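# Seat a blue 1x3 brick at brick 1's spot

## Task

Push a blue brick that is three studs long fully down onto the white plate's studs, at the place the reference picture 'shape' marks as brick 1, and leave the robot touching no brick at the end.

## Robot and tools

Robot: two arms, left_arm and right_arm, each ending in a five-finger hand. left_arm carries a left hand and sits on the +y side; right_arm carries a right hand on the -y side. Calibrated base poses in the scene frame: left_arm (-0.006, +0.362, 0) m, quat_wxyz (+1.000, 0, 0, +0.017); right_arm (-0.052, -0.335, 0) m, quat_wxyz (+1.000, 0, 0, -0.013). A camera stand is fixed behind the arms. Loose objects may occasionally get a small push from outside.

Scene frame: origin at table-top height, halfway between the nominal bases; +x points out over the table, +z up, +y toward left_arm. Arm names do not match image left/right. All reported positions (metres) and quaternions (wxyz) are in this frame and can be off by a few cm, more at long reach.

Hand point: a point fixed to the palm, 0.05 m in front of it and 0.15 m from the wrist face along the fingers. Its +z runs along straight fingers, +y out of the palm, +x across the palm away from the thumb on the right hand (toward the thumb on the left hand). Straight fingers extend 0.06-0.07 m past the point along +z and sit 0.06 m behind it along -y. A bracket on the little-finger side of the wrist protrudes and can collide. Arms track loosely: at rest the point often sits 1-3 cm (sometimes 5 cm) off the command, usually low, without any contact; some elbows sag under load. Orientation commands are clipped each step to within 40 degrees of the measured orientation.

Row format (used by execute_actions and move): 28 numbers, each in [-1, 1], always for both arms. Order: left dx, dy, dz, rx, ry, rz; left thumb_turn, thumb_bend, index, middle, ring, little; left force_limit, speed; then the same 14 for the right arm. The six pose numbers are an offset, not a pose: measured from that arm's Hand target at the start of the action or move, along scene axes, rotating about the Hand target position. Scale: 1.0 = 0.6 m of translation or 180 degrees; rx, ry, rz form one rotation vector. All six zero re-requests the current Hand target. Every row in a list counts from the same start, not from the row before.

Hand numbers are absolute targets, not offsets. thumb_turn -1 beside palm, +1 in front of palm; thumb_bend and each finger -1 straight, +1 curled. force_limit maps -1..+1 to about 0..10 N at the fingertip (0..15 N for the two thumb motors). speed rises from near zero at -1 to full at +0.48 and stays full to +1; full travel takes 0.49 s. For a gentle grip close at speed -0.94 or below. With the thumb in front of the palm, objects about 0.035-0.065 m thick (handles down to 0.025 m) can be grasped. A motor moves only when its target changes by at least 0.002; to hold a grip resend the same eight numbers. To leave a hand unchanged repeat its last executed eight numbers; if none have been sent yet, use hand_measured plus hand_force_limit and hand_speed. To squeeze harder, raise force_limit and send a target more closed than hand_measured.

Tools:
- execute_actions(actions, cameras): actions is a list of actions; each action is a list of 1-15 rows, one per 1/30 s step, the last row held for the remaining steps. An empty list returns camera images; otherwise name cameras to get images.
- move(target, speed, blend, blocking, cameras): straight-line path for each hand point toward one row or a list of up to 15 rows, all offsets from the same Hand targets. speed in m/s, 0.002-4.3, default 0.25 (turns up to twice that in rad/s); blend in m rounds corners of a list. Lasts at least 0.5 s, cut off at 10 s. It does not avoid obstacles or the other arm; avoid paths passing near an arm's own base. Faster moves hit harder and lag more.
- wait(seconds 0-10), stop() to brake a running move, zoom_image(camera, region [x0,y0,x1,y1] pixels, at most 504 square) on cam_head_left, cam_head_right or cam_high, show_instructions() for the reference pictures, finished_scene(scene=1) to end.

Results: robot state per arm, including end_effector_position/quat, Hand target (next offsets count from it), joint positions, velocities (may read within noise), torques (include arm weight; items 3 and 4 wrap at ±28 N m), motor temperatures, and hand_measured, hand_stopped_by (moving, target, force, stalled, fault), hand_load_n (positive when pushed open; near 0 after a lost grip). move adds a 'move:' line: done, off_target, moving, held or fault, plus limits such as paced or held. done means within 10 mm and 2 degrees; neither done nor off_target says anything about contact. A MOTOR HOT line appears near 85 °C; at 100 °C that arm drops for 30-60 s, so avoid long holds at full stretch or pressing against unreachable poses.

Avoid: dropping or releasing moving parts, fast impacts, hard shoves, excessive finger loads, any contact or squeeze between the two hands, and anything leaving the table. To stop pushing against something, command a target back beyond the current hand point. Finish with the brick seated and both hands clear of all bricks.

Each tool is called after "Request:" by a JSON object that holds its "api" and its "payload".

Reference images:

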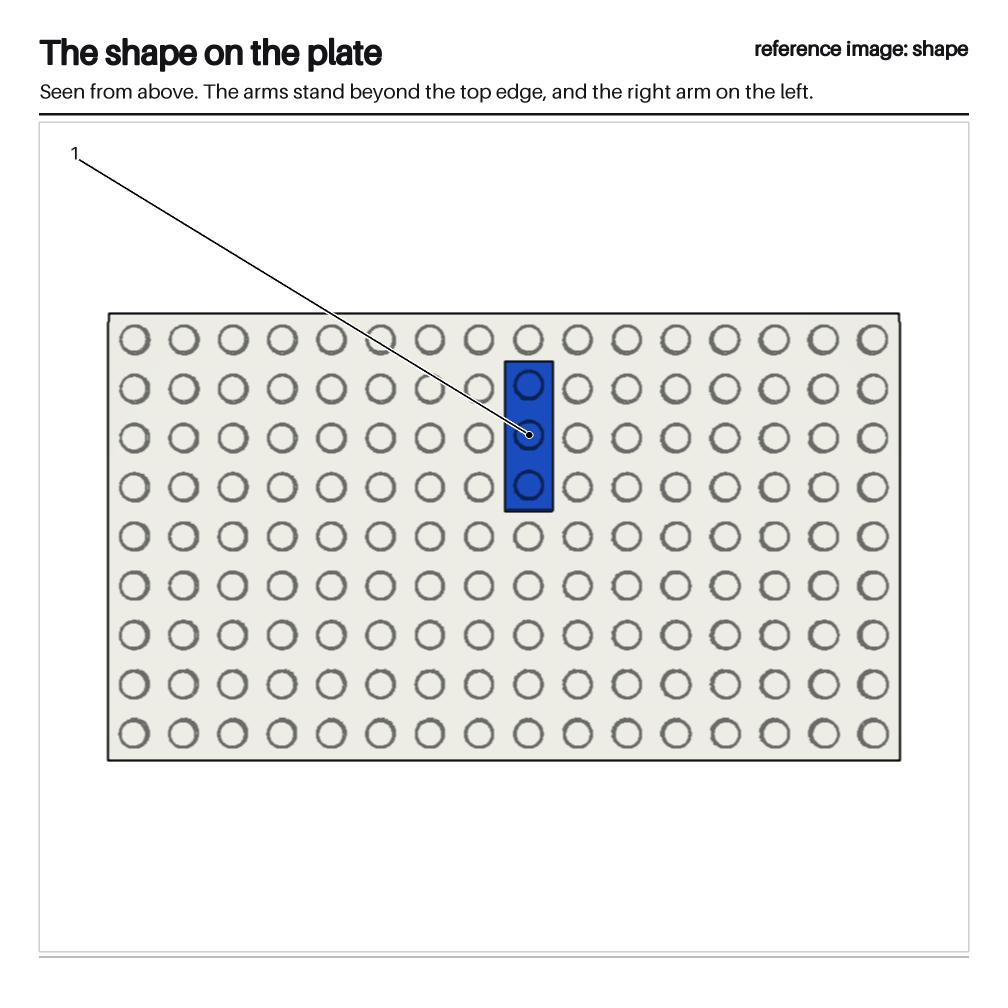

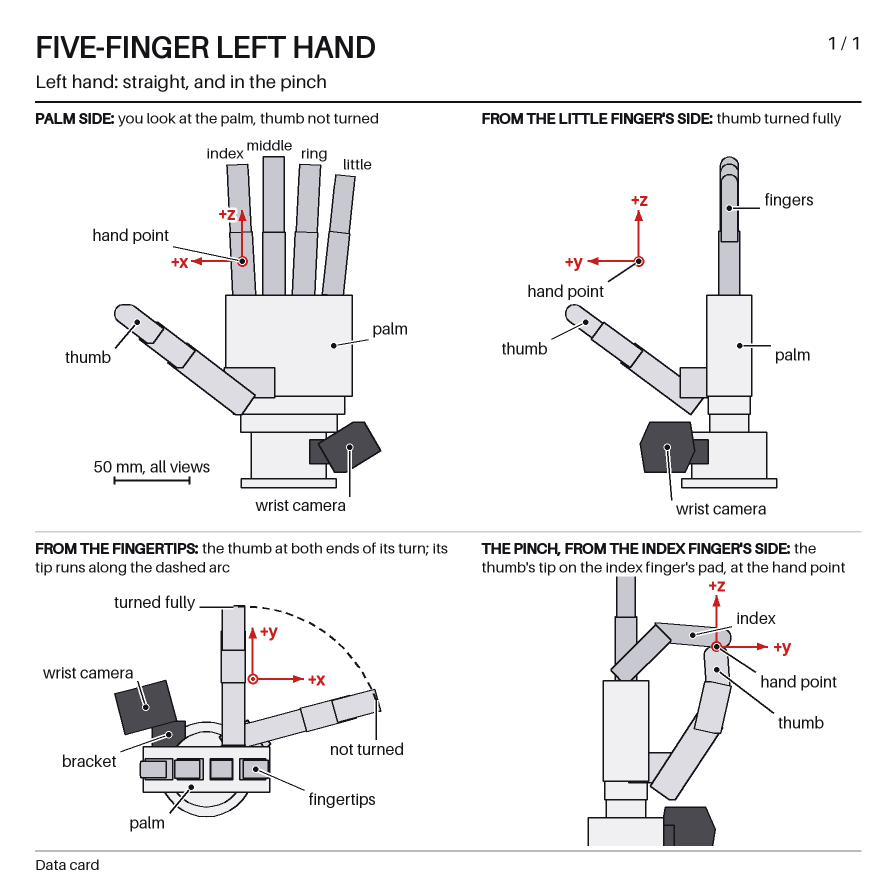

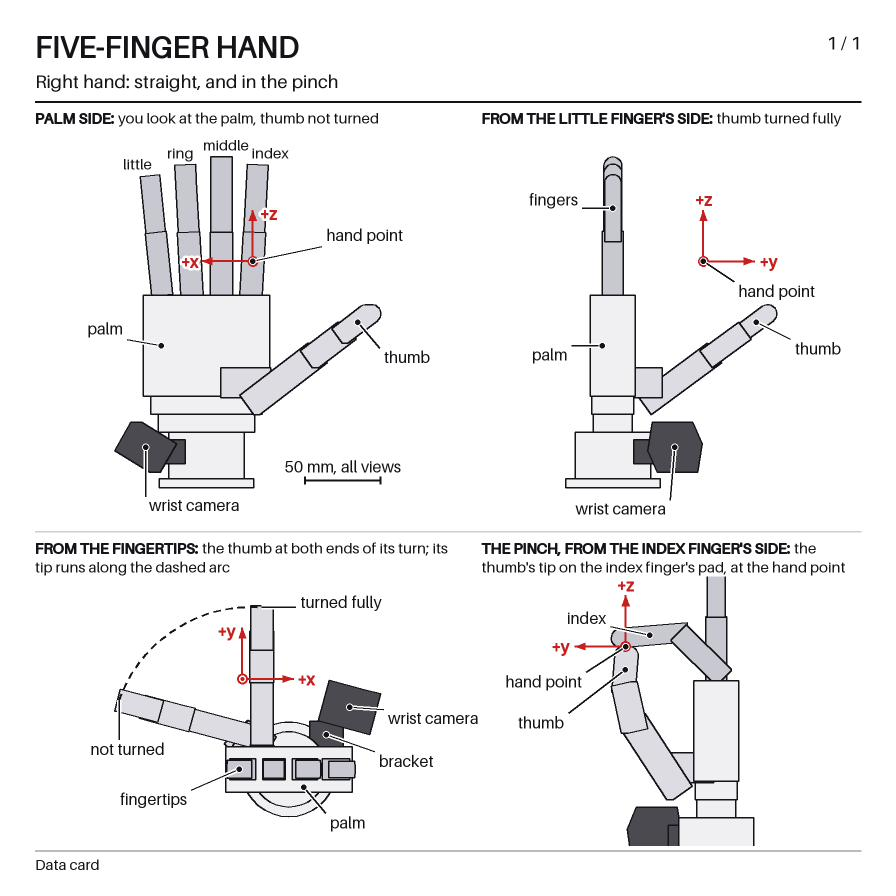

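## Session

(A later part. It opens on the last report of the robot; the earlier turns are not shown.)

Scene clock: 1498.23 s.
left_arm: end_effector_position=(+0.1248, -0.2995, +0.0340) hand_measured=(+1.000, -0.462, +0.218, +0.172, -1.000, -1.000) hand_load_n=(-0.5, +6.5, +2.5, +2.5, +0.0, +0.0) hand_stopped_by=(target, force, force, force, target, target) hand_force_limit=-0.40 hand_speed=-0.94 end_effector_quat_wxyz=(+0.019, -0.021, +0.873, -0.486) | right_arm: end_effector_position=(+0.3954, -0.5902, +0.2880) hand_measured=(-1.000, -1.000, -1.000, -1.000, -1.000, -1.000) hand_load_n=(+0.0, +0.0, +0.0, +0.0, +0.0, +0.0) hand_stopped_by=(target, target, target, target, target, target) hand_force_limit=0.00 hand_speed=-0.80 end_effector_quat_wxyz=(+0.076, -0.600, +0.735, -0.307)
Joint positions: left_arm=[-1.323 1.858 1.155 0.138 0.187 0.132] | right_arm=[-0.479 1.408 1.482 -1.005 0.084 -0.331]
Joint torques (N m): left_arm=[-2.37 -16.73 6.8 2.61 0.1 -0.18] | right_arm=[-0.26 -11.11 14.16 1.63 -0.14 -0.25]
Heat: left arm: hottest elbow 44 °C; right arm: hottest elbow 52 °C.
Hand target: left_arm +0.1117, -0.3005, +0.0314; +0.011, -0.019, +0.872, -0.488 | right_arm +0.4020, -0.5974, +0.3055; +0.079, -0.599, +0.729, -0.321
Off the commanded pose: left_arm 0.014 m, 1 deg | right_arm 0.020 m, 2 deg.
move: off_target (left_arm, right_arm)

Request:
{"api": "move", "payload": {"target": [0.01,0.008,-0.03,0.01,0,0,1,-0.15,0.4,0.4,-1,-1,-0.4,-0.94, 0,0,0,0,0,0,-1,-1,-1,-1,-1,-1,0,-0.8], "speed": 0.03, "cameras": ["cam_head_left","cam_head_right","cam_high"]}}

Request:
{"api": "zoom_image", "payload": {"camera": "cam_head_left", "region": [372, 342, 412, 382]}}

Request:
{"api": "zoom_image", "payload": {"camera": "cam_head_right", "region": [385, 355, 425, 395]}}

Scene clock: 1504.50 s.
left_arm: end_effector_position=(+0.1248, -0.2995, +0.0338) hand_measured=(+1.000, -0.462, +0.218, +0.172, -1.000, -1.000) hand_load_n=(-0.5, +7.0, +2.5, +2.5, +0.0, +0.0) hand_stopped_by=(target, force, force, force, target, target) hand_force_limit=-0.40 hand_speed=-0.94 end_effector_quat_wxyz=(+0.019, -0.021, +0.873, -0.486) | right_arm: end_effector_position=(+0.3954, -0.5902, +0.2880) hand_measured=(-1.000, -1.000, -1.000, -1.000, -1.000, -1.000) hand_load_n=(+0.0, +0.0, +0.0, +0.0, +0.0, +0.0) hand_stopped_by=(target, target, target, target, target, target) hand_force_limit=0.00 hand_speed=-0.80 end_effector_quat_wxyz=(+0.076, -0.600, +0.735, -0.307)
Joint positions: left_arm=[-1.323 1.858 1.155 0.138 0.187 0.132] | right_arm=[-0.479 1.408 1.482 -1.005 0.084 -0.331]
Joint torques (N m): left_arm=[-1.44 -14.56 6.86 2.25 0.24 -0.07] | right_arm=[0.21 -11.22 13.98 1.62 -0.13 -0.23]
Heat: left arm: hottest elbow 43 °C; right arm: hottest elbow 52 °C.
Hand target: left_arm +0.1177, -0.2957, +0.0135; +0.012, -0.019, +0.880, -0.475 | right_arm +0.4020, -0.5974, +0.3055; +0.079, -0.599, +0.729, -0.321
Off the commanded pose: left_arm 0.022 m, 2 deg | right_arm 0.020 m, 2 deg.
move: off_target (left_arm, right_arm)

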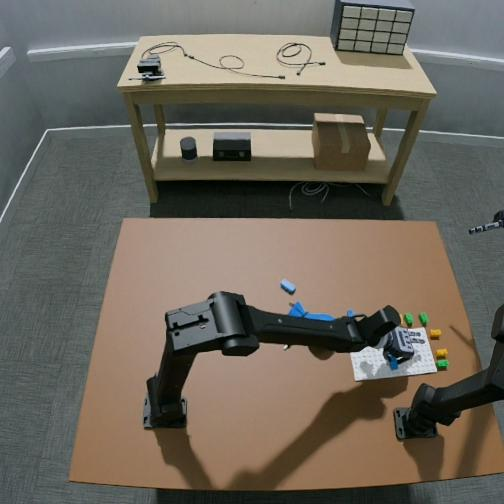

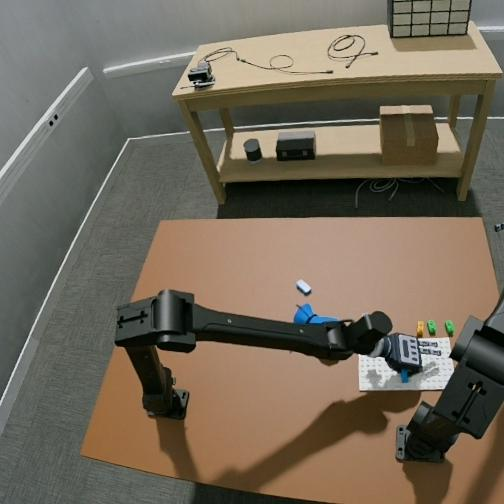

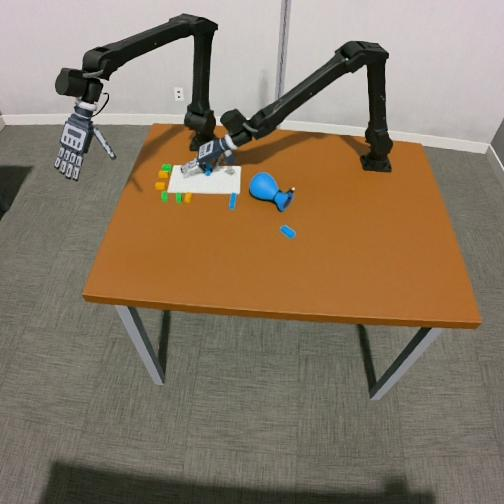

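Scaled by 12.600.

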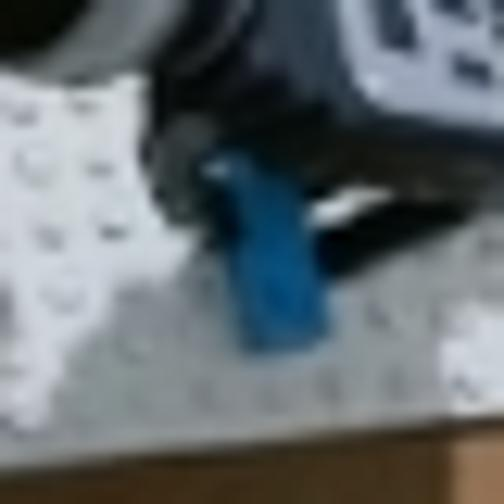

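Scaled by 12.600.

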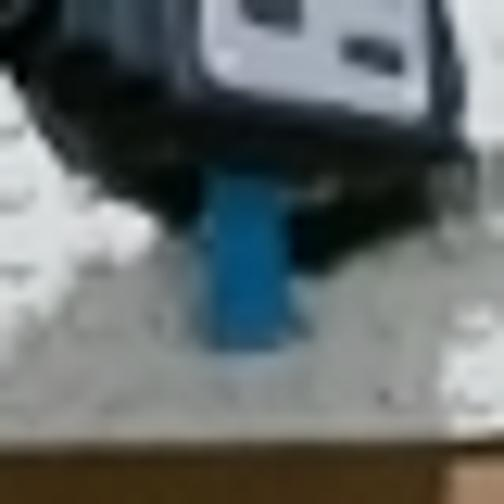

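Request:
{"api": "execute_actions", "payload": {"actions": [[[0.002,-0.013,0.03,-0.01,0,0,1,-0.15,0.4,0.4,-1,-1,-0.4,-0.9,0,0,0,0,0,0,-1,-1,-1,-1,-1,-1,0,-0.8]],[[0,0,0,0,0,0,1,-0.63,-0.02,-0.05,-1,-1,-0.4,-0.7,0,0,0,0,0,0,-1,-1,-1,-1,-1,-1,0,-0.8]]]}}

Request:
{"api": "move", "payload": {"target": [0.01,-0.02,0.13,0,0,0,1,-0.63,-0.15,-0.17,-1,-1,-0.4,-0.6, 0,0,0,0,0,0,-1,-1,-1,-1,-1,-1,0,-0.8], "speed": 0.1, "cameras": ["cam_head_left","cam_head_right","cam_high"]}}

Request:
{"api": "zoom_image", "payload": {"camera": "cam_head_left", "region": [372, 342, 412, 382]}}

Request:
{"api": "zoom_image", "payload": {"camera": "cam_head_right", "region": [385, 355, 425, 395]}}

Scene clock: 1524.73 s.
left_arm: end_effector_position=(+0.1232, -0.2995, +0.0337) hand_measured=(+1.000, -0.630, -0.020, -0.050, -1.000, -1.000) hand_load_n=(+0.0, +0.0, +0.0, +0.0, +0.0, +0.0) hand_stopped_by=(target, target, target, target, target, target) hand_force_limit=-0.40 hand_speed=-0.70 end_effector_quat_wxyz=(+0.015, -0.019, +0.873, -0.487) | right_arm: end_effector_position=(+0.3954, -0.5902, +0.2880) hand_measured=(-1.000, -1.000, -1.000, -1.000, -1.000, -1.000) hand_load_n=(+0.0, +0.0, +0.0, +0.0, +0.0, +0.0) hand_stopped_by=(target, target, target, target, target, target) hand_force_limit=0.00 hand_speed=-0.80 end_effector_quat_wxyz=(+0.076, -0.600, +0.735, -0.307)
Joint positions: left_arm=[-1.323 1.858 1.155 0.138 0.194 0.132] | right_arm=[-0.479 1.408 1.482 -1.005 0.084 -0.331]
Joint torques (N m): left_arm=[-1.38 -15.97 7.91 2.32 0.18 -0.13] | right_arm=[-0.15 -10.87 14.06 1.47 -0.11 -0.25]
Heat: left arm: hottest elbow 43 °C; right arm: hottest elbow 52 °C.
Hand target: left_arm +0.1188, -0.3035, +0.0315; +0.011, -0.019, +0.872, -0.488 | right_arm +0.4020, -0.5974, +0.3055; +0.079, -0.599, +0.729, -0.321
Off the commanded pose: left_arm 0.006 m, 1 deg | right_arm 0.020 m, 2 deg.

Scene clock: 1526.20 s.
left_arm: end_effector_position=(+0.1213, -0.2952, +0.0780) hand_measured=(+1.000, -0.630, -0.150, -0.170, -1.000, -1.000) hand_load_n=(+0.0, +0.0, +0.0, +0.0, +0.0, +0.0) hand_stopped_by=(target, target, target, target, target, target) hand_force_limit=-0.40 hand_speed=-0.60 end_effector_quat_wxyz=(+0.009, -0.021, +0.884, -0.467) | right_arm: end_effector_position=(+0.3954, -0.5902, +0.2880) hand_measured=(-1.000, -1.000, -1.000, -1.000, -1.000, -1.000) hand_load_n=(+0.0, +0.0, +0.0, +0.0, +0.0, +0.0) hand_stopped_by=(target, target, target, target, target, target) hand_force_limit=0.00 hand_speed=-0.80 end_effector_quat_wxyz=(+0.076, -0.600, +0.735, -0.307)
Joint positions: left_arm=[-1.323 1.786 1.216 -0.044 0.198 0.132] | right_arm=[-0.479 1.408 1.482 -1.005 0.084 -0.331]
Joint torques (N m): left_arm=[-0.91 -17.44 11.95 1.33 0.2 -0.11] | right_arm=[-0.15 -11.16 14.11 1.55 -0.09 -0.25]
Heat: left arm: hottest elbow 43 °C; right arm: hottest elbow 52 °C.
Hand target: left_arm +0.1248, -0.3154, +0.1094; +0.011, -0.019, +0.872, -0.488 | right_arm +0.4020, -0.5974, +0.3055; +0.079, -0.599, +0.729, -0.321
Off the commanded pose: left_arm 0.038 m, 3 deg | right_arm 0.020 m, 2 deg.
move: off_target (left_arm, right_arm)

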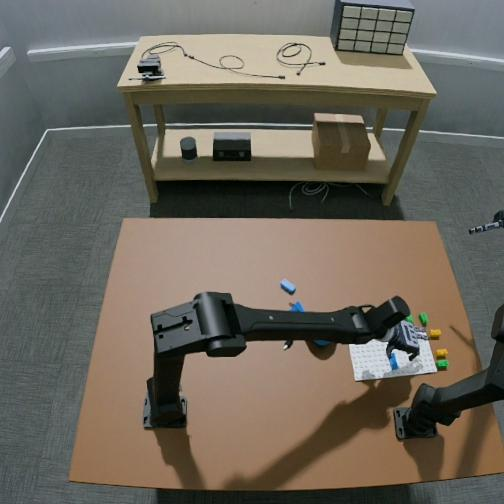

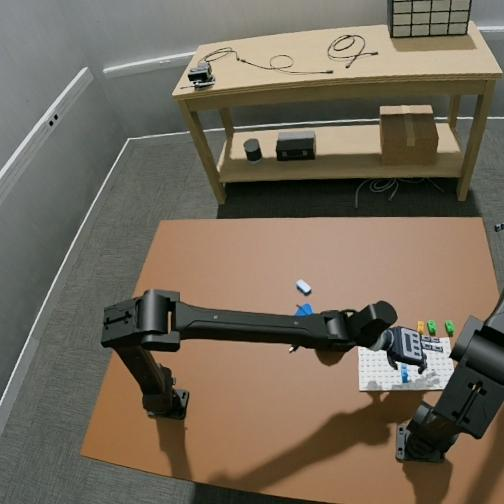

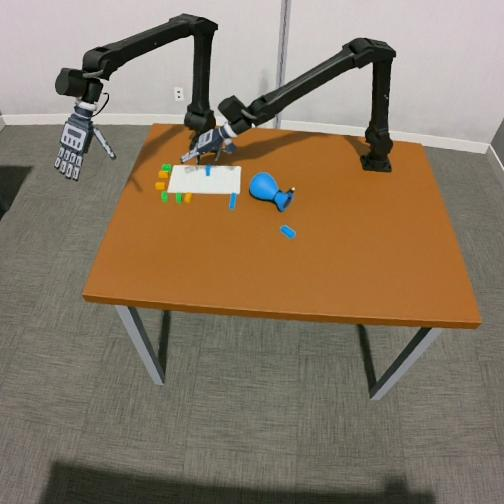

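Scaled by 12.600.

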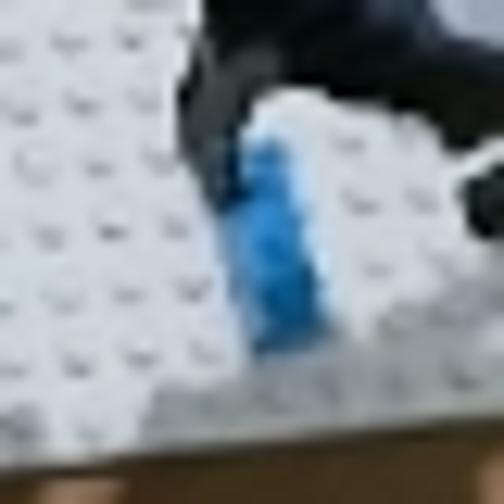

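Scaled by 12.600.

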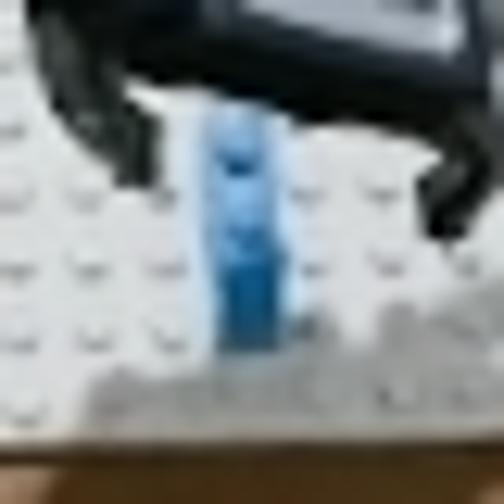

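Request:
{"api": "move", "payload": {"target": [[0.04,0.0,0.2,0,0,0,1,-0.63,-0.15,-0.17,-1,-1,-0.4,-0.6, 0,0,0,0,0,0,1,-1,1,1,1,1,0,0],[0.208,0.608,0.317,0,0,0.1,1,-0.63,-0.15,-0.17,-1,-1,-0.4,-0.6, -0.17,0.395,0.04,0.0627,0.1347,0.2914,1,-1,1,1,1,1,0,0]], "speed": 0.25, "blend": [0.04,0], "cameras": ["cam_head_left","cam_head_right","cam_high"]}}

Request:
{"api": "zoom_image", "payload": {"camera": "cam_head_left", "region": [372, 342, 412, 382]}}

Request:
{"api": "zoom_image", "payload": {"camera": "cam_head_right", "region": [385, 355, 425, 395]}}

Request:
{"api": "zoom_image", "payload": {"camera": "cam_high", "region": [190, 150, 230, 190]}}

Scene clock: 1566.17 s.
left_arm: end_effector_position=(+0.2483, +0.0436, +0.2996) hand_measured=(+1.000, -0.630, -0.150, -0.170, -1.000, -1.000) hand_load_n=(+0.0, +0.0, +0.0, +0.0, +0.0, +0.0) hand_stopped_by=(target, target, target, target, target, target) hand_force_limit=-0.40 hand_speed=-0.60 end_effector_quat_wxyz=(+0.084, -0.155, +0.858, -0.483) | right_arm: end_effector_position=(+0.2913, -0.3629, +0.3043) hand_measured=(+1.000, -1.000, +1.000, +1.000, +1.000, +1.000) hand_load_n=(+0.0, +0.0, +0.0, +0.0, +0.0, +0.0) hand_stopped_by=(target, target, target, target, target, target) hand_force_limit=0.00 hand_speed=0.00 end_effector_quat_wxyz=(-0.107, +0.894, -0.433, +0.026)
Joint positions: left_arm=[-0.685 0.949 0.994 -0.67 0.479 0.314] | right_arm=[-0.1 1.335 1.504 -1.62 -0.187 -0.783]
Joint torques (N m): left_arm=[0.38 -5.36 9.17 1.31 0.33 0.04] | right_arm=[1.79 -9.99 14.54 0.47 -0.28 -0.24]
Heat: left arm: hottest elbow 48 °C; right arm: hottest elbow 52 °C.
Hand target: left_arm +0.2496, +0.0493, +0.2997; +0.087, -0.155, +0.859, -0.481 | right_arm +0.3000, -0.3605, +0.3296; -0.118, +0.899, -0.419, +0.055
Off the commanded pose: left_arm 0.006 m, 1 deg | right_arm 0.027 m, 4 deg.
move: off_target (right_arm); blend cut to 0 m at target 1

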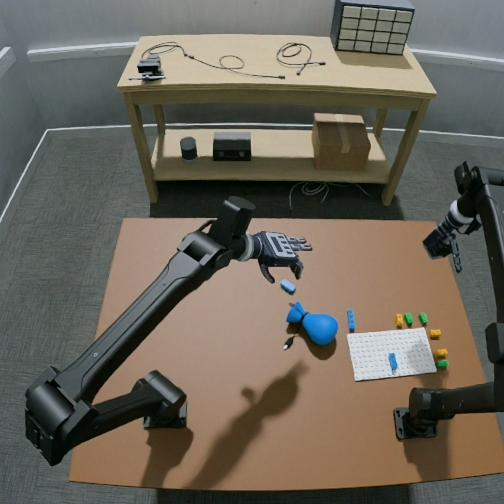

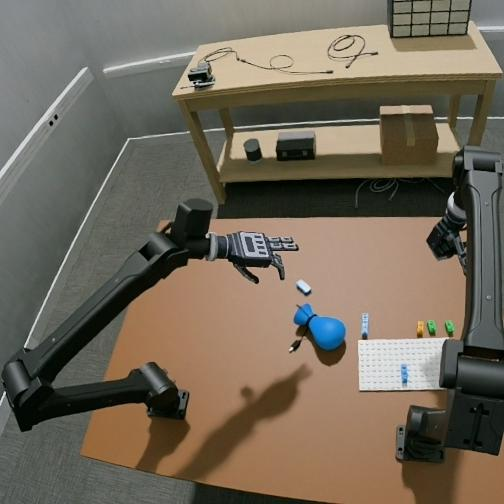

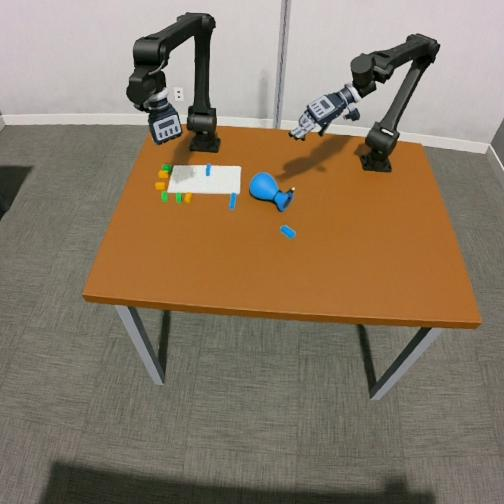

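Scaled by 12.600.

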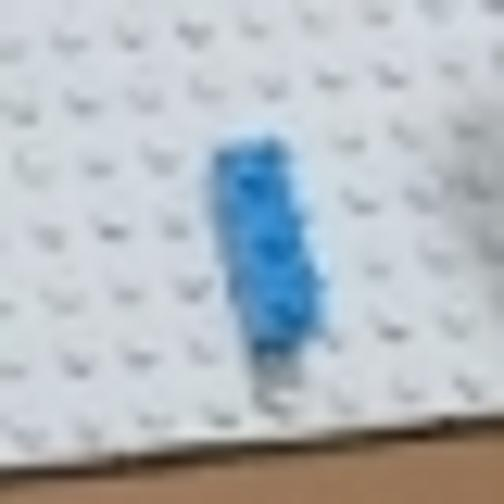

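Scaled by 12.600.

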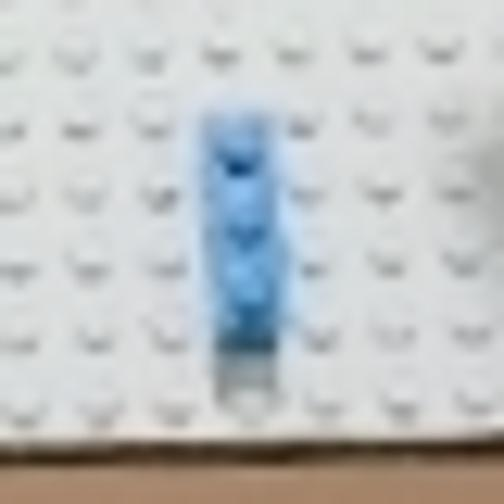

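Scaled by 12.600.

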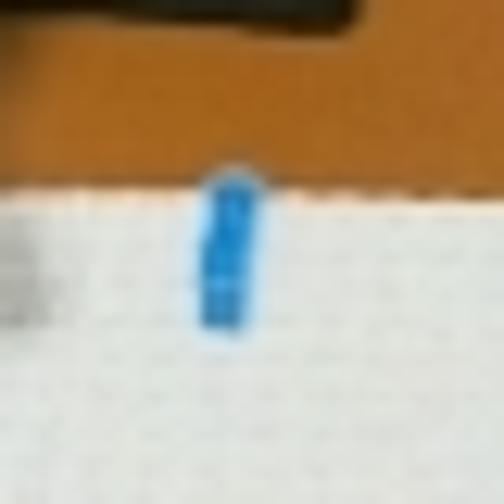

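Request:
{"api": "move", "payload": {"target": [[-0.1,-0.4155,-0.1662,0,0,-0.1,1,-0.6,0.03,0.03,-1,-1,-0.4,-0.4, 0,0,0,0,0,0,1,-1,1,1,1,1,0,0],[-0.171,-0.5788,-0.3162,0,0,-0.1,1,-0.6,0.03,0.03,-1,-1,-0.4,-0.4, 0,0,0,0,0,0,1,-1,1,1,1,1,0,0],[-0.2185,-0.5897,-0.4245,0,0,-0.1,1,-0.6,0.03,0.03,-1,-1,-0.4,-0.4, 0,0,0,0,0,0,1,-1,1,1,1,1,0,0]], "speed": [0.25,0.2,0.1], "blend": [0.04,0,0], "cameras": ["cam_head_left","cam_head_right","cam_high"]}}

Request:
{"api": "zoom_image", "payload": {"camera": "cam_head_left", "region": [367, 332, 417, 382]}}

Request:
{"api": "zoom_image", "payload": {"camera": "cam_head_right", "region": [380, 345, 430, 395]}}

Scene clock: 1595.93 s.
left_arm: end_effector_position=(+0.1238, -0.2997, +0.0485) hand_measured=(+1.000, -0.600, +0.030, +0.030, -1.000, -1.000) hand_load_n=(+0.0, +0.5, +0.0, +0.0, +0.0, +0.5) hand_stopped_by=(target, target, target, target, target, target) hand_force_limit=-0.40 hand_speed=-0.40 end_effector_quat_wxyz=(+0.014, -0.018, +0.875, -0.484) | right_arm: end_effector_position=(+0.2913, -0.3629, +0.3043) hand_measured=(+1.000, -1.000, +1.000, +1.000, +1.000, +1.000) hand_load_n=(+0.0, +0.0, +0.0, +0.0, +0.0, +0.0) hand_stopped_by=(target, target, target, target, target, target) hand_force_limit=0.00 hand_speed=0.00 end_effector_quat_wxyz=(-0.107, +0.895, -0.433, +0.026)
Joint positions: left_arm=[-1.322 1.835 1.172 0.09 0.198 0.135] | right_arm=[-0.1 1.335 1.504 -1.62 -0.187 -0.783]
Joint torques (N m): left_arm=[-1.55 -15.74 7.71 2.93 0.02 -0.15] | right_arm=[1.73 -10.46 14.52 0.61 -0.32 -0.21]
Heat: left arm: hottest elbow 46 °C; right arm: hottest elbow 54 °C.
Hand target: left_arm +0.1185, -0.3044, +0.0449; +0.011, -0.019, +0.872, -0.488 | right_arm +0.3000, -0.3605, +0.3296; -0.118, +0.899, -0.419, +0.055
Off the commanded pose: left_arm 0.008 m, 1 deg | right_arm 0.027 m, 4 deg.
move: off_target (right_arm)

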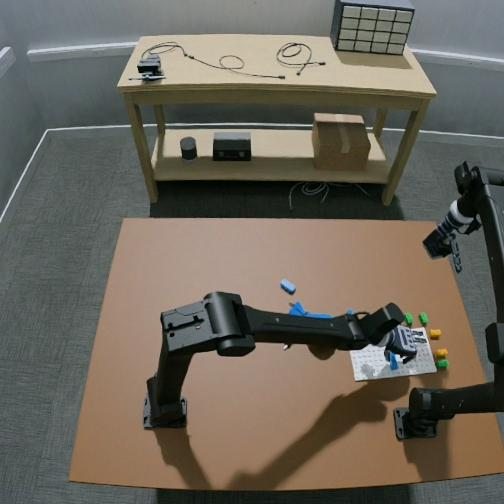

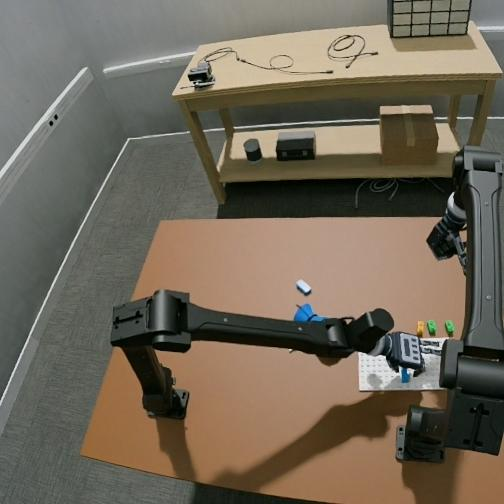

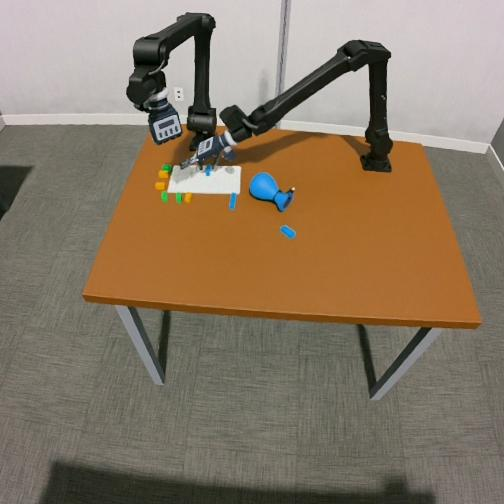

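Scaled by 10.080.

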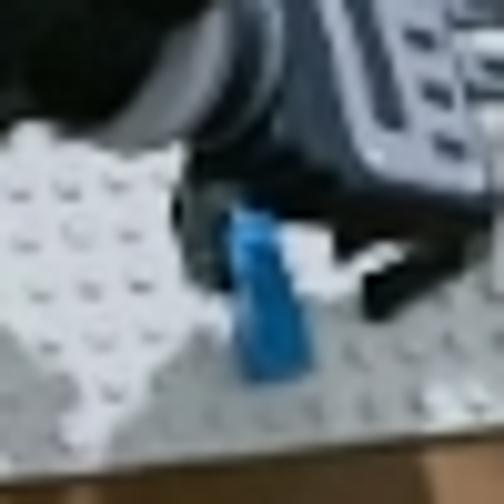

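Scaled by 10.080.

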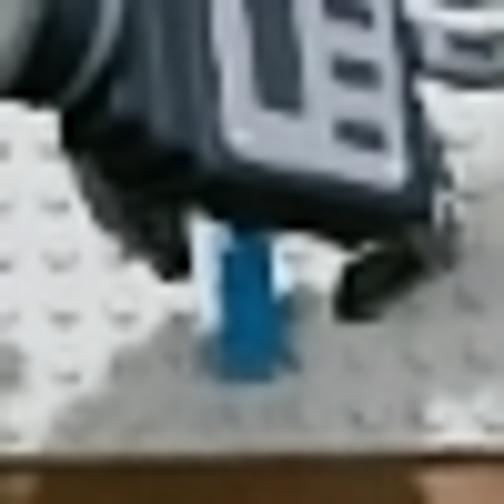

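Request:
{"api": "move", "payload": {"target": [0,0,-0.0275,0,0,0,1,-0.6,0.03,0.03,-1,-1,-0.4,-0.4, 0,0,0,0,0,0,1,-1,1,1,1,1,0,0], "speed": 0.05}}

Request:
{"api": "execute_actions", "payload": {"actions": [[[0,0,0,0,0,0,1,-0.15,0.4,0.4,-1,-1,-0.1,-0.94,0,0,0,0,0,0,1,-1,1,1,1,1,0,0]]], "cameras": ["cam_head_left","cam_head_right"]}}

Request:
{"api": "zoom_image", "payload": {"camera": "cam_head_left", "region": [372, 342, 412, 382]}}

Request:
{"api": "zoom_image", "payload": {"camera": "cam_head_right", "region": [385, 355, 425, 395]}}

Scene clock: 1607.87 s.
left_arm: end_effector_position=(+0.1239, -0.3002, +0.0323) hand_measured=(+1.000, -0.600, +0.030, +0.030, -1.000, -1.000) hand_load_n=(+0.0, +0.0, +0.0, +0.0, -0.5, +0.0) hand_stopped_by=(target, target, target, target, target, target) hand_force_limit=-0.40 hand_speed=-0.40 end_effector_quat_wxyz=(+0.014, -0.018, +0.875, -0.484) | right_arm: end_effector_position=(+0.2913, -0.3629, +0.3043) hand_measured=(+1.000, -1.000, +1.000, +1.000, +1.000, +1.000) hand_load_n=(+0.0, +0.0, +0.0, +0.0, +0.0, +0.0) hand_stopped_by=(target, target, target, target, target, target) hand_force_limit=0.00 hand_speed=0.00 end_effector_quat_wxyz=(-0.107, +0.895, -0.433, +0.026)
Joint positions: left_arm=[-1.322 1.863 1.161 0.13 0.198 0.135] | right_arm=[-0.1 1.335 1.504 -1.62 -0.187 -0.783]
Joint torques (N m): left_arm=[-1.55 -15.85 7.47 2.96 0.02 -0.16] | right_arm=[1.61 -10.46 14.39 0.57 -0.3 -0.22]
Motor temperatures (°C): left_arm=[29 35 45 28 26 27] | right_arm=[26 34 55 27 28 27]
Heat: left arm: hottest elbow 45 °C; right arm: hottest elbow 55 °C.
Hand target: left_arm +0.1185, -0.3044, +0.0282; +0.011, -0.019, +0.872, -0.488 | right_arm +0.3000, -0.3605, +0.3296; -0.118, +0.899, -0.419, +0.055
Off the commanded pose: left_arm 0.008 m, 1 deg | right_arm 0.027 m, 4 deg.
move: off_target (right_arm)

Scene clock: 1609.53 s.
left_arm: end_effector_position=(+0.1240, -0.3003, +0.0324) hand_measured=(+1.000, -0.512, +0.270, +0.208, -1.000, -1.000) hand_load_n=(+0.0, +10.5, +4.5, +3.0, +0.0, +0.0) hand_stopped_by=(target, force, force, force, target, target) hand_force_limit=-0.10 hand_speed=-0.94 end_effector_quat_wxyz=(+0.014, -0.018, +0.875, -0.484) | right_arm: end_effector_position=(+0.2913, -0.3629, +0.3043) hand_measured=(+1.000, -1.000, +1.000, +1.000, +1.000, +1.000) hand_load_n=(+0.0, -0.5, +0.0, +0.0, +0.0, +0.0) hand_stopped_by=(target, target, target, target, target, target) hand_force_limit=0.00 hand_speed=0.00 end_effector_quat_wxyz=(-0.107, +0.895, -0.433, +0.026)
Joint positions: left_arm=[-1.322 1.863 1.161 0.13 0.198 0.134] | right_arm=[-0.1 1.335 1.504 -1.62 -0.187 -0.783]
Joint torques (N m): left_arm=[-1.55 -15.85 7.47 2.92 0.03 -0.16] | right_arm=[1.61 -10.29 14.46 0.49 -0.31 -0.21]
Motor temperatures (°C): left_arm=[29 35 45 28 26 27] | right_arm=[26 34 55 27 28 27]
Heat: left arm: hottest elbow 45 °C; right arm: hottest elbow 55 °C.
Hand target: left_arm +0.1185, -0.3044, +0.0282; +0.011, -0.019, +0.872, -0.488 | right_arm +0.3000, -0.3605, +0.3296; -0.118, +0.899, -0.419, +0.055
Off the commanded pose: left_arm 0.008 m, 1 deg | right_arm 0.027 m, 4 deg.
Images, in order (width x height): cam_head_left 504x504, cam_head_right 504x504.

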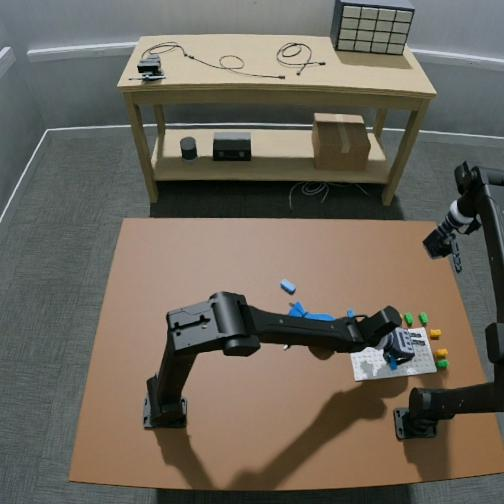

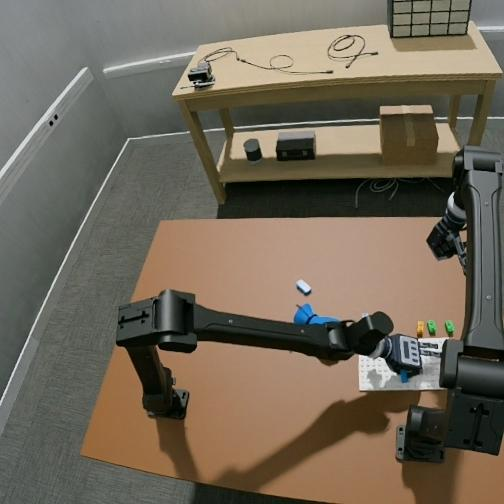

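Scaled by 12.600.

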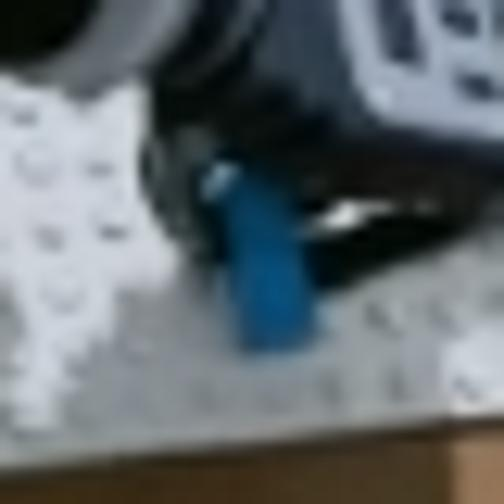

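Scaled by 12.600.

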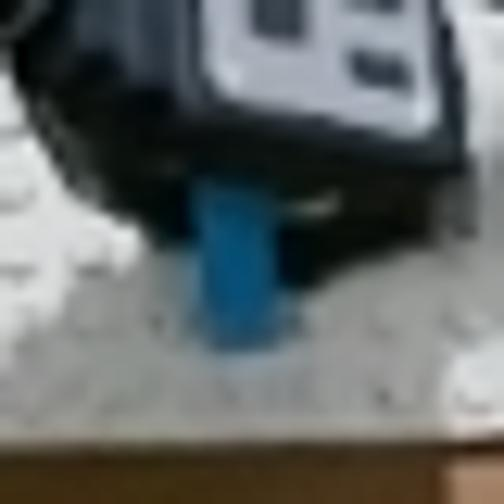

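Request:
{"api": "move", "payload": {"target": [[0.0417,-0.001,0.095,0,0,0,1,-0.15,0.4,0.4,-1,-1,-0.1,-0.94, 0,0,0,0,0,0,1,-1,1,1,1,1,0,0],[-0.0052,-0.0043,0.002,0,0,0,1,-0.15,0.4,0.4,-1,-1,-0.1,-0.94, 0,0,0,0,0,0,1,-1,1,1,1,1,0,0]], "speed": 0.08, "cameras": ["cam_head_left","cam_head_right","cam_high"]}}

Request:
{"api": "zoom_image", "payload": {"camera": "cam_head_left", "region": [372, 342, 412, 382]}}

Request:
{"api": "zoom_image", "payload": {"camera": "cam_head_right", "region": [385, 355, 425, 395]}}

Scene clock: 1619.37 s.
left_arm: end_effector_position=(+0.1226, -0.3036, +0.0369) hand_measured=(+1.000, -0.512, +0.270, +0.208, -1.000, -1.000) hand_load_n=(+0.5, +10.0, +3.5, +4.5, +0.0, +0.0) hand_stopped_by=(target, force, force, force, target, target) hand_force_limit=-0.10 hand_speed=-0.94 end_effector_quat_wxyz=(+0.015, -0.018, +0.873, -0.486) | right_arm: end_effector_position=(+0.2913, -0.3629, +0.3043) hand_measured=(+1.000, -1.000, +1.000, +1.000, +1.000, +1.000) hand_load_n=(+0.0, +0.0, +0.0, +0.0, +0.0, +0.0) hand_stopped_by=(target, target, target, target, target, target) hand_force_limit=0.00 hand_speed=0.00 end_effector_quat_wxyz=(-0.107, +0.895, -0.433, +0.026)
Joint positions: left_arm=[-1.326 1.861 1.169 0.125 0.192 0.132] | right_arm=[-0.1 1.335 1.504 -1.62 -0.187 -0.783]
Joint torques (N m): left_arm=[-1.79 -15.68 7.38 2.99 0.03 -0.17] | right_arm=[1.67 -10.75 14.46 0.46 -0.3 -0.26]
Motor temperatures (°C): left_arm=[29 35 45 28 26 27] | right_arm=[26 34 55 27 28 27]
Heat: left arm: hottest elbow 45 °C; right arm: hottest elbow 55 °C.
Hand target: left_arm +0.1154, -0.3070, +0.0295; +0.011, -0.019, +0.872, -0.488 | right_arm +0.3000, -0.3605, +0.3296; -0.118, +0.899, -0.419, +0.055
Off the commanded pose: left_arm 0.011 m, 1 deg | right_arm 0.027 m, 4 deg.
move: off_target (left_arm, right_arm)

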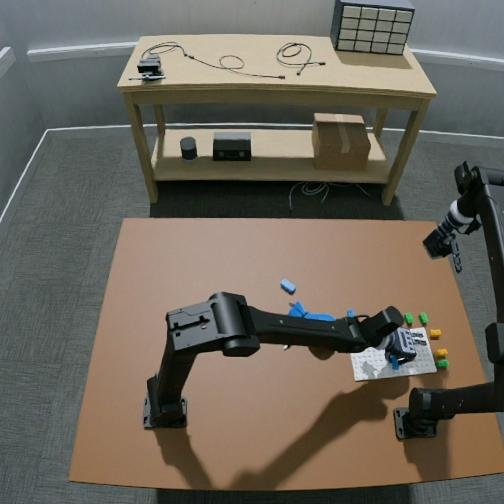

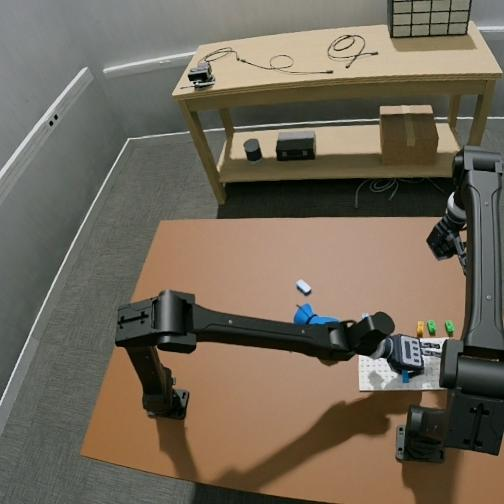

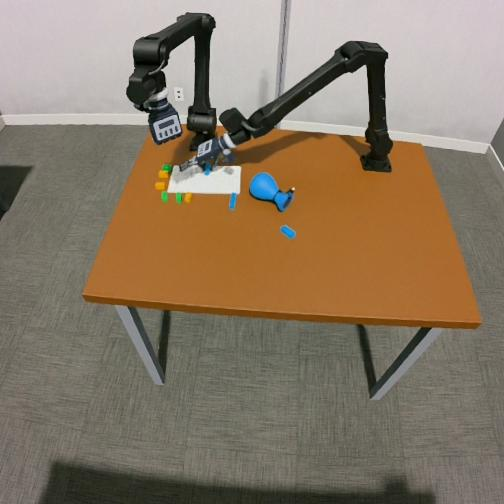

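Scaled by 12.600.

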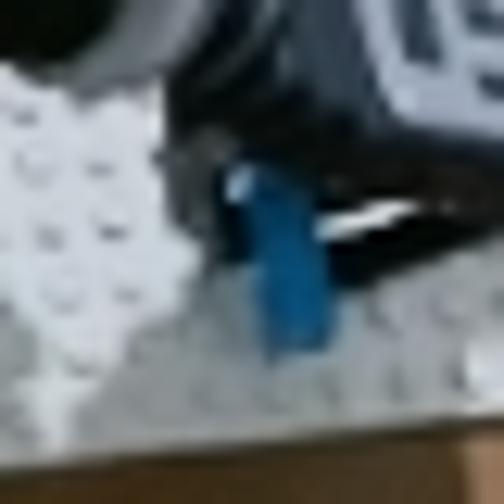

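Scaled by 12.600.

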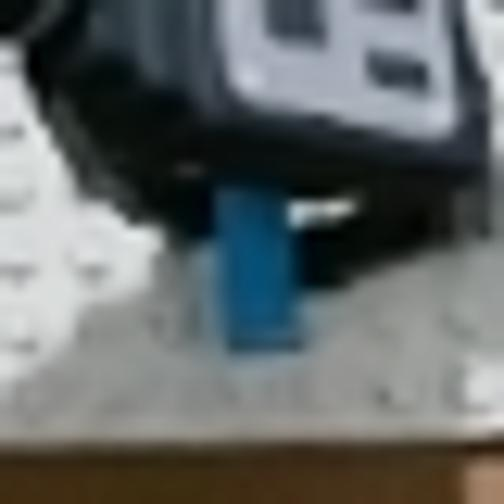

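Request:
{"api": "move", "payload": {"target": [[0.0477,0.0067,0.0925,0,0,0,1,-0.15,0.4,0.4,-1,-1,-0.1,-0.94, 0,0,0,0,0,0,1,-1,1,1,1,1,0,0],[0.0017,0.0047,-0.0008,0,0,0,1,-0.15,0.4,0.4,-1,-1,-0.1,-0.94, 0,0,0,0,0,0,1,-1,1,1,1,1,0,0]], "speed": 0.08, "cameras": ["cam_head_left","cam_head_right","cam_high"]}}

Request:
{"api": "zoom_image", "payload": {"camera": "cam_head_left", "region": [372, 342, 412, 382]}}

Request:
{"api": "zoom_image", "payload": {"camera": "cam_head_right", "region": [385, 355, 425, 395]}}

Scene clock: 1650.70 s.
left_arm: end_effector_position=(+0.1233, -0.2997, +0.0346) hand_measured=(+1.000, -0.512, +0.272, +0.208, -1.000, -1.000) hand_load_n=(+0.5, +10.0, +3.0, +4.5, +0.0, +0.0) hand_stopped_by=(target, force, force, force, target, target) hand_force_limit=-0.10 hand_speed=-0.94 end_effector_quat_wxyz=(+0.015, -0.019, +0.874, -0.485) | right_arm: end_effector_position=(+0.2913, -0.3629, +0.3043) hand_measured=(+1.000, -1.000, +1.000, +1.000, +1.000, +1.000) hand_load_n=(+0.0, +0.0, +0.0, +0.0, +0.0, +0.0) hand_stopped_by=(target, target, target, target, target, target) hand_force_limit=0.00 hand_speed=0.00 end_effector_quat_wxyz=(-0.107, +0.895, -0.433, +0.026)
Joint positions: left_arm=[-1.323 1.858 1.159 0.129 0.194 0.133] | right_arm=[-0.1 1.335 1.504 -1.62 -0.187 -0.783]
Joint torques (N m): left_arm=[-1.73 -15.62 7.51 2.93 0.05 -0.14] | right_arm=[1.49 -10.46 14.46 0.58 -0.32 -0.23]
Motor temperatures (°C): left_arm=[29 36 42 28 26 27] | right_arm=[26 34 55 27 29 27]
Heat: left arm: hottest elbow 42 °C; right arm: hottest elbow 55 °C.
Hand target: left_arm +0.1165, -0.3043, +0.0292; +0.011, -0.019, +0.872, -0.488 | right_arm +0.3000, -0.3605, +0.3296; -0.118, +0.899, -0.419, +0.055
Off the commanded pose: left_arm 0.010 m, 1 deg | right_arm 0.027 m, 4 deg.
move: off_target (right_arm)

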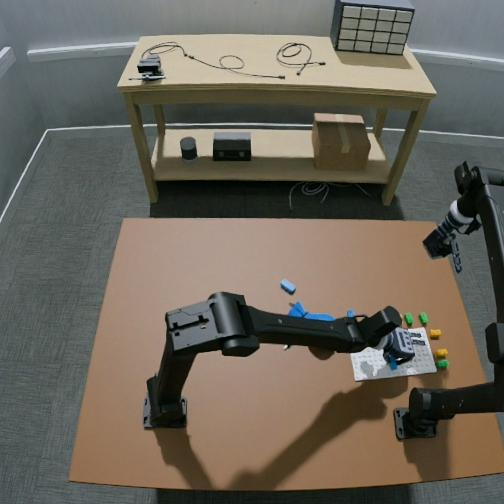

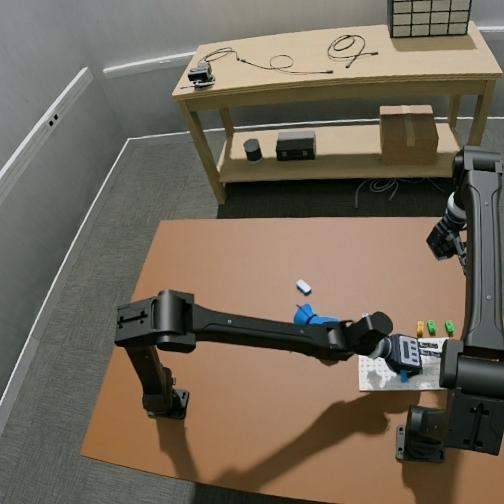

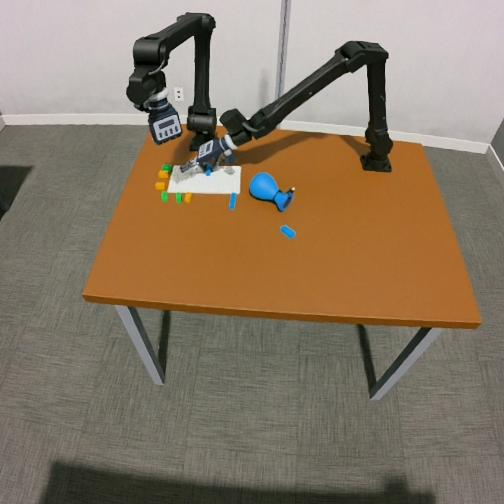

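Scaled by 12.600.

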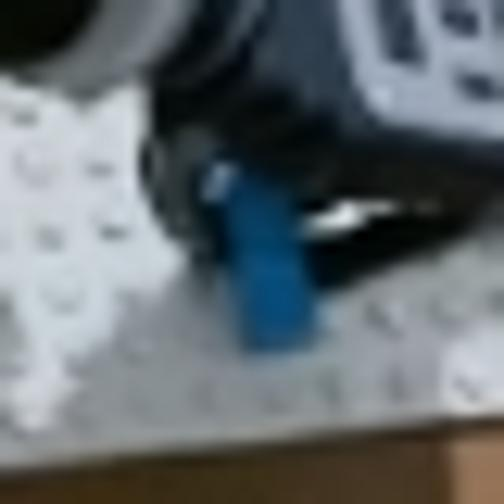

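Scaled by 12.600.

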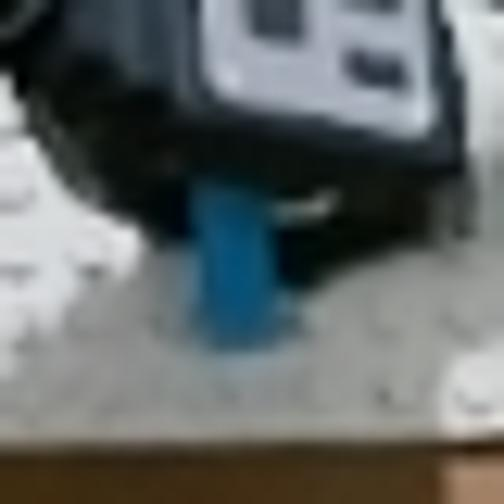

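Request:
{"api": "move", "payload": {"target": [0,-0.005,-0.006,0,0,0,1,-0.15,0.4,0.4,-1,-1,-0.1,-0.94, 0,0,0,0,0,0,1,-1,1,1,1,1,0,0], "speed": 0.03}}

Scene clock: 1659.33 s.
left_arm: end_effector_position=(+0.1234, -0.3001, +0.0320) hand_measured=(+1.000, -0.512, +0.272, +0.208, -1.000, -1.000) hand_load_n=(+0.0, +10.0, +3.5, +4.5, +0.0, -0.5) hand_stopped_by=(target, force, force, force, target, target) hand_force_limit=-0.10 hand_speed=-0.94 end_effector_quat_wxyz=(+0.015, -0.019, +0.874, -0.485) | right_arm: end_effector_position=(+0.2913, -0.3629, +0.3043) hand_measured=(+1.000, -1.000, +1.000, +1.000, +1.000, +1.000) hand_load_n=(+0.0, +0.0, +0.0, +0.5, +0.0, +0.0) hand_stopped_by=(target, target, target, target, target, target) hand_force_limit=0.00 hand_speed=0.00 end_effector_quat_wxyz=(-0.107, +0.895, -0.433, +0.026)
Joint positions: left_arm=[-1.323 1.863 1.159 0.134 0.194 0.132] | right_arm=[-0.1 1.335 1.504 -1.62 -0.187 -0.783]
Joint torques (N m): left_arm=[-1.85 -15.03 7.98 2.97 0.02 -0.16] | right_arm=[1.55 -10.4 14.57 0.49 -0.32 -0.23]
Motor temperatures (°C): left_arm=[29 36 42 28 26 27] | right_arm=[26 33 55 27 29 27]
Heat: left arm: hottest elbow 42 °C; right arm: hottest elbow 55 °C.
Hand target: left_arm +0.1165, -0.3073, +0.0255; +0.011, -0.019, +0.872, -0.488 | right_arm +0.3000, -0.3605, +0.3296; -0.118, +0.899, -0.419, +0.055
Off the commanded pose: left_arm 0.012 m, 1 deg | right_arm 0.027 m, 4 deg.
move: off_target (left_arm, right_arm)


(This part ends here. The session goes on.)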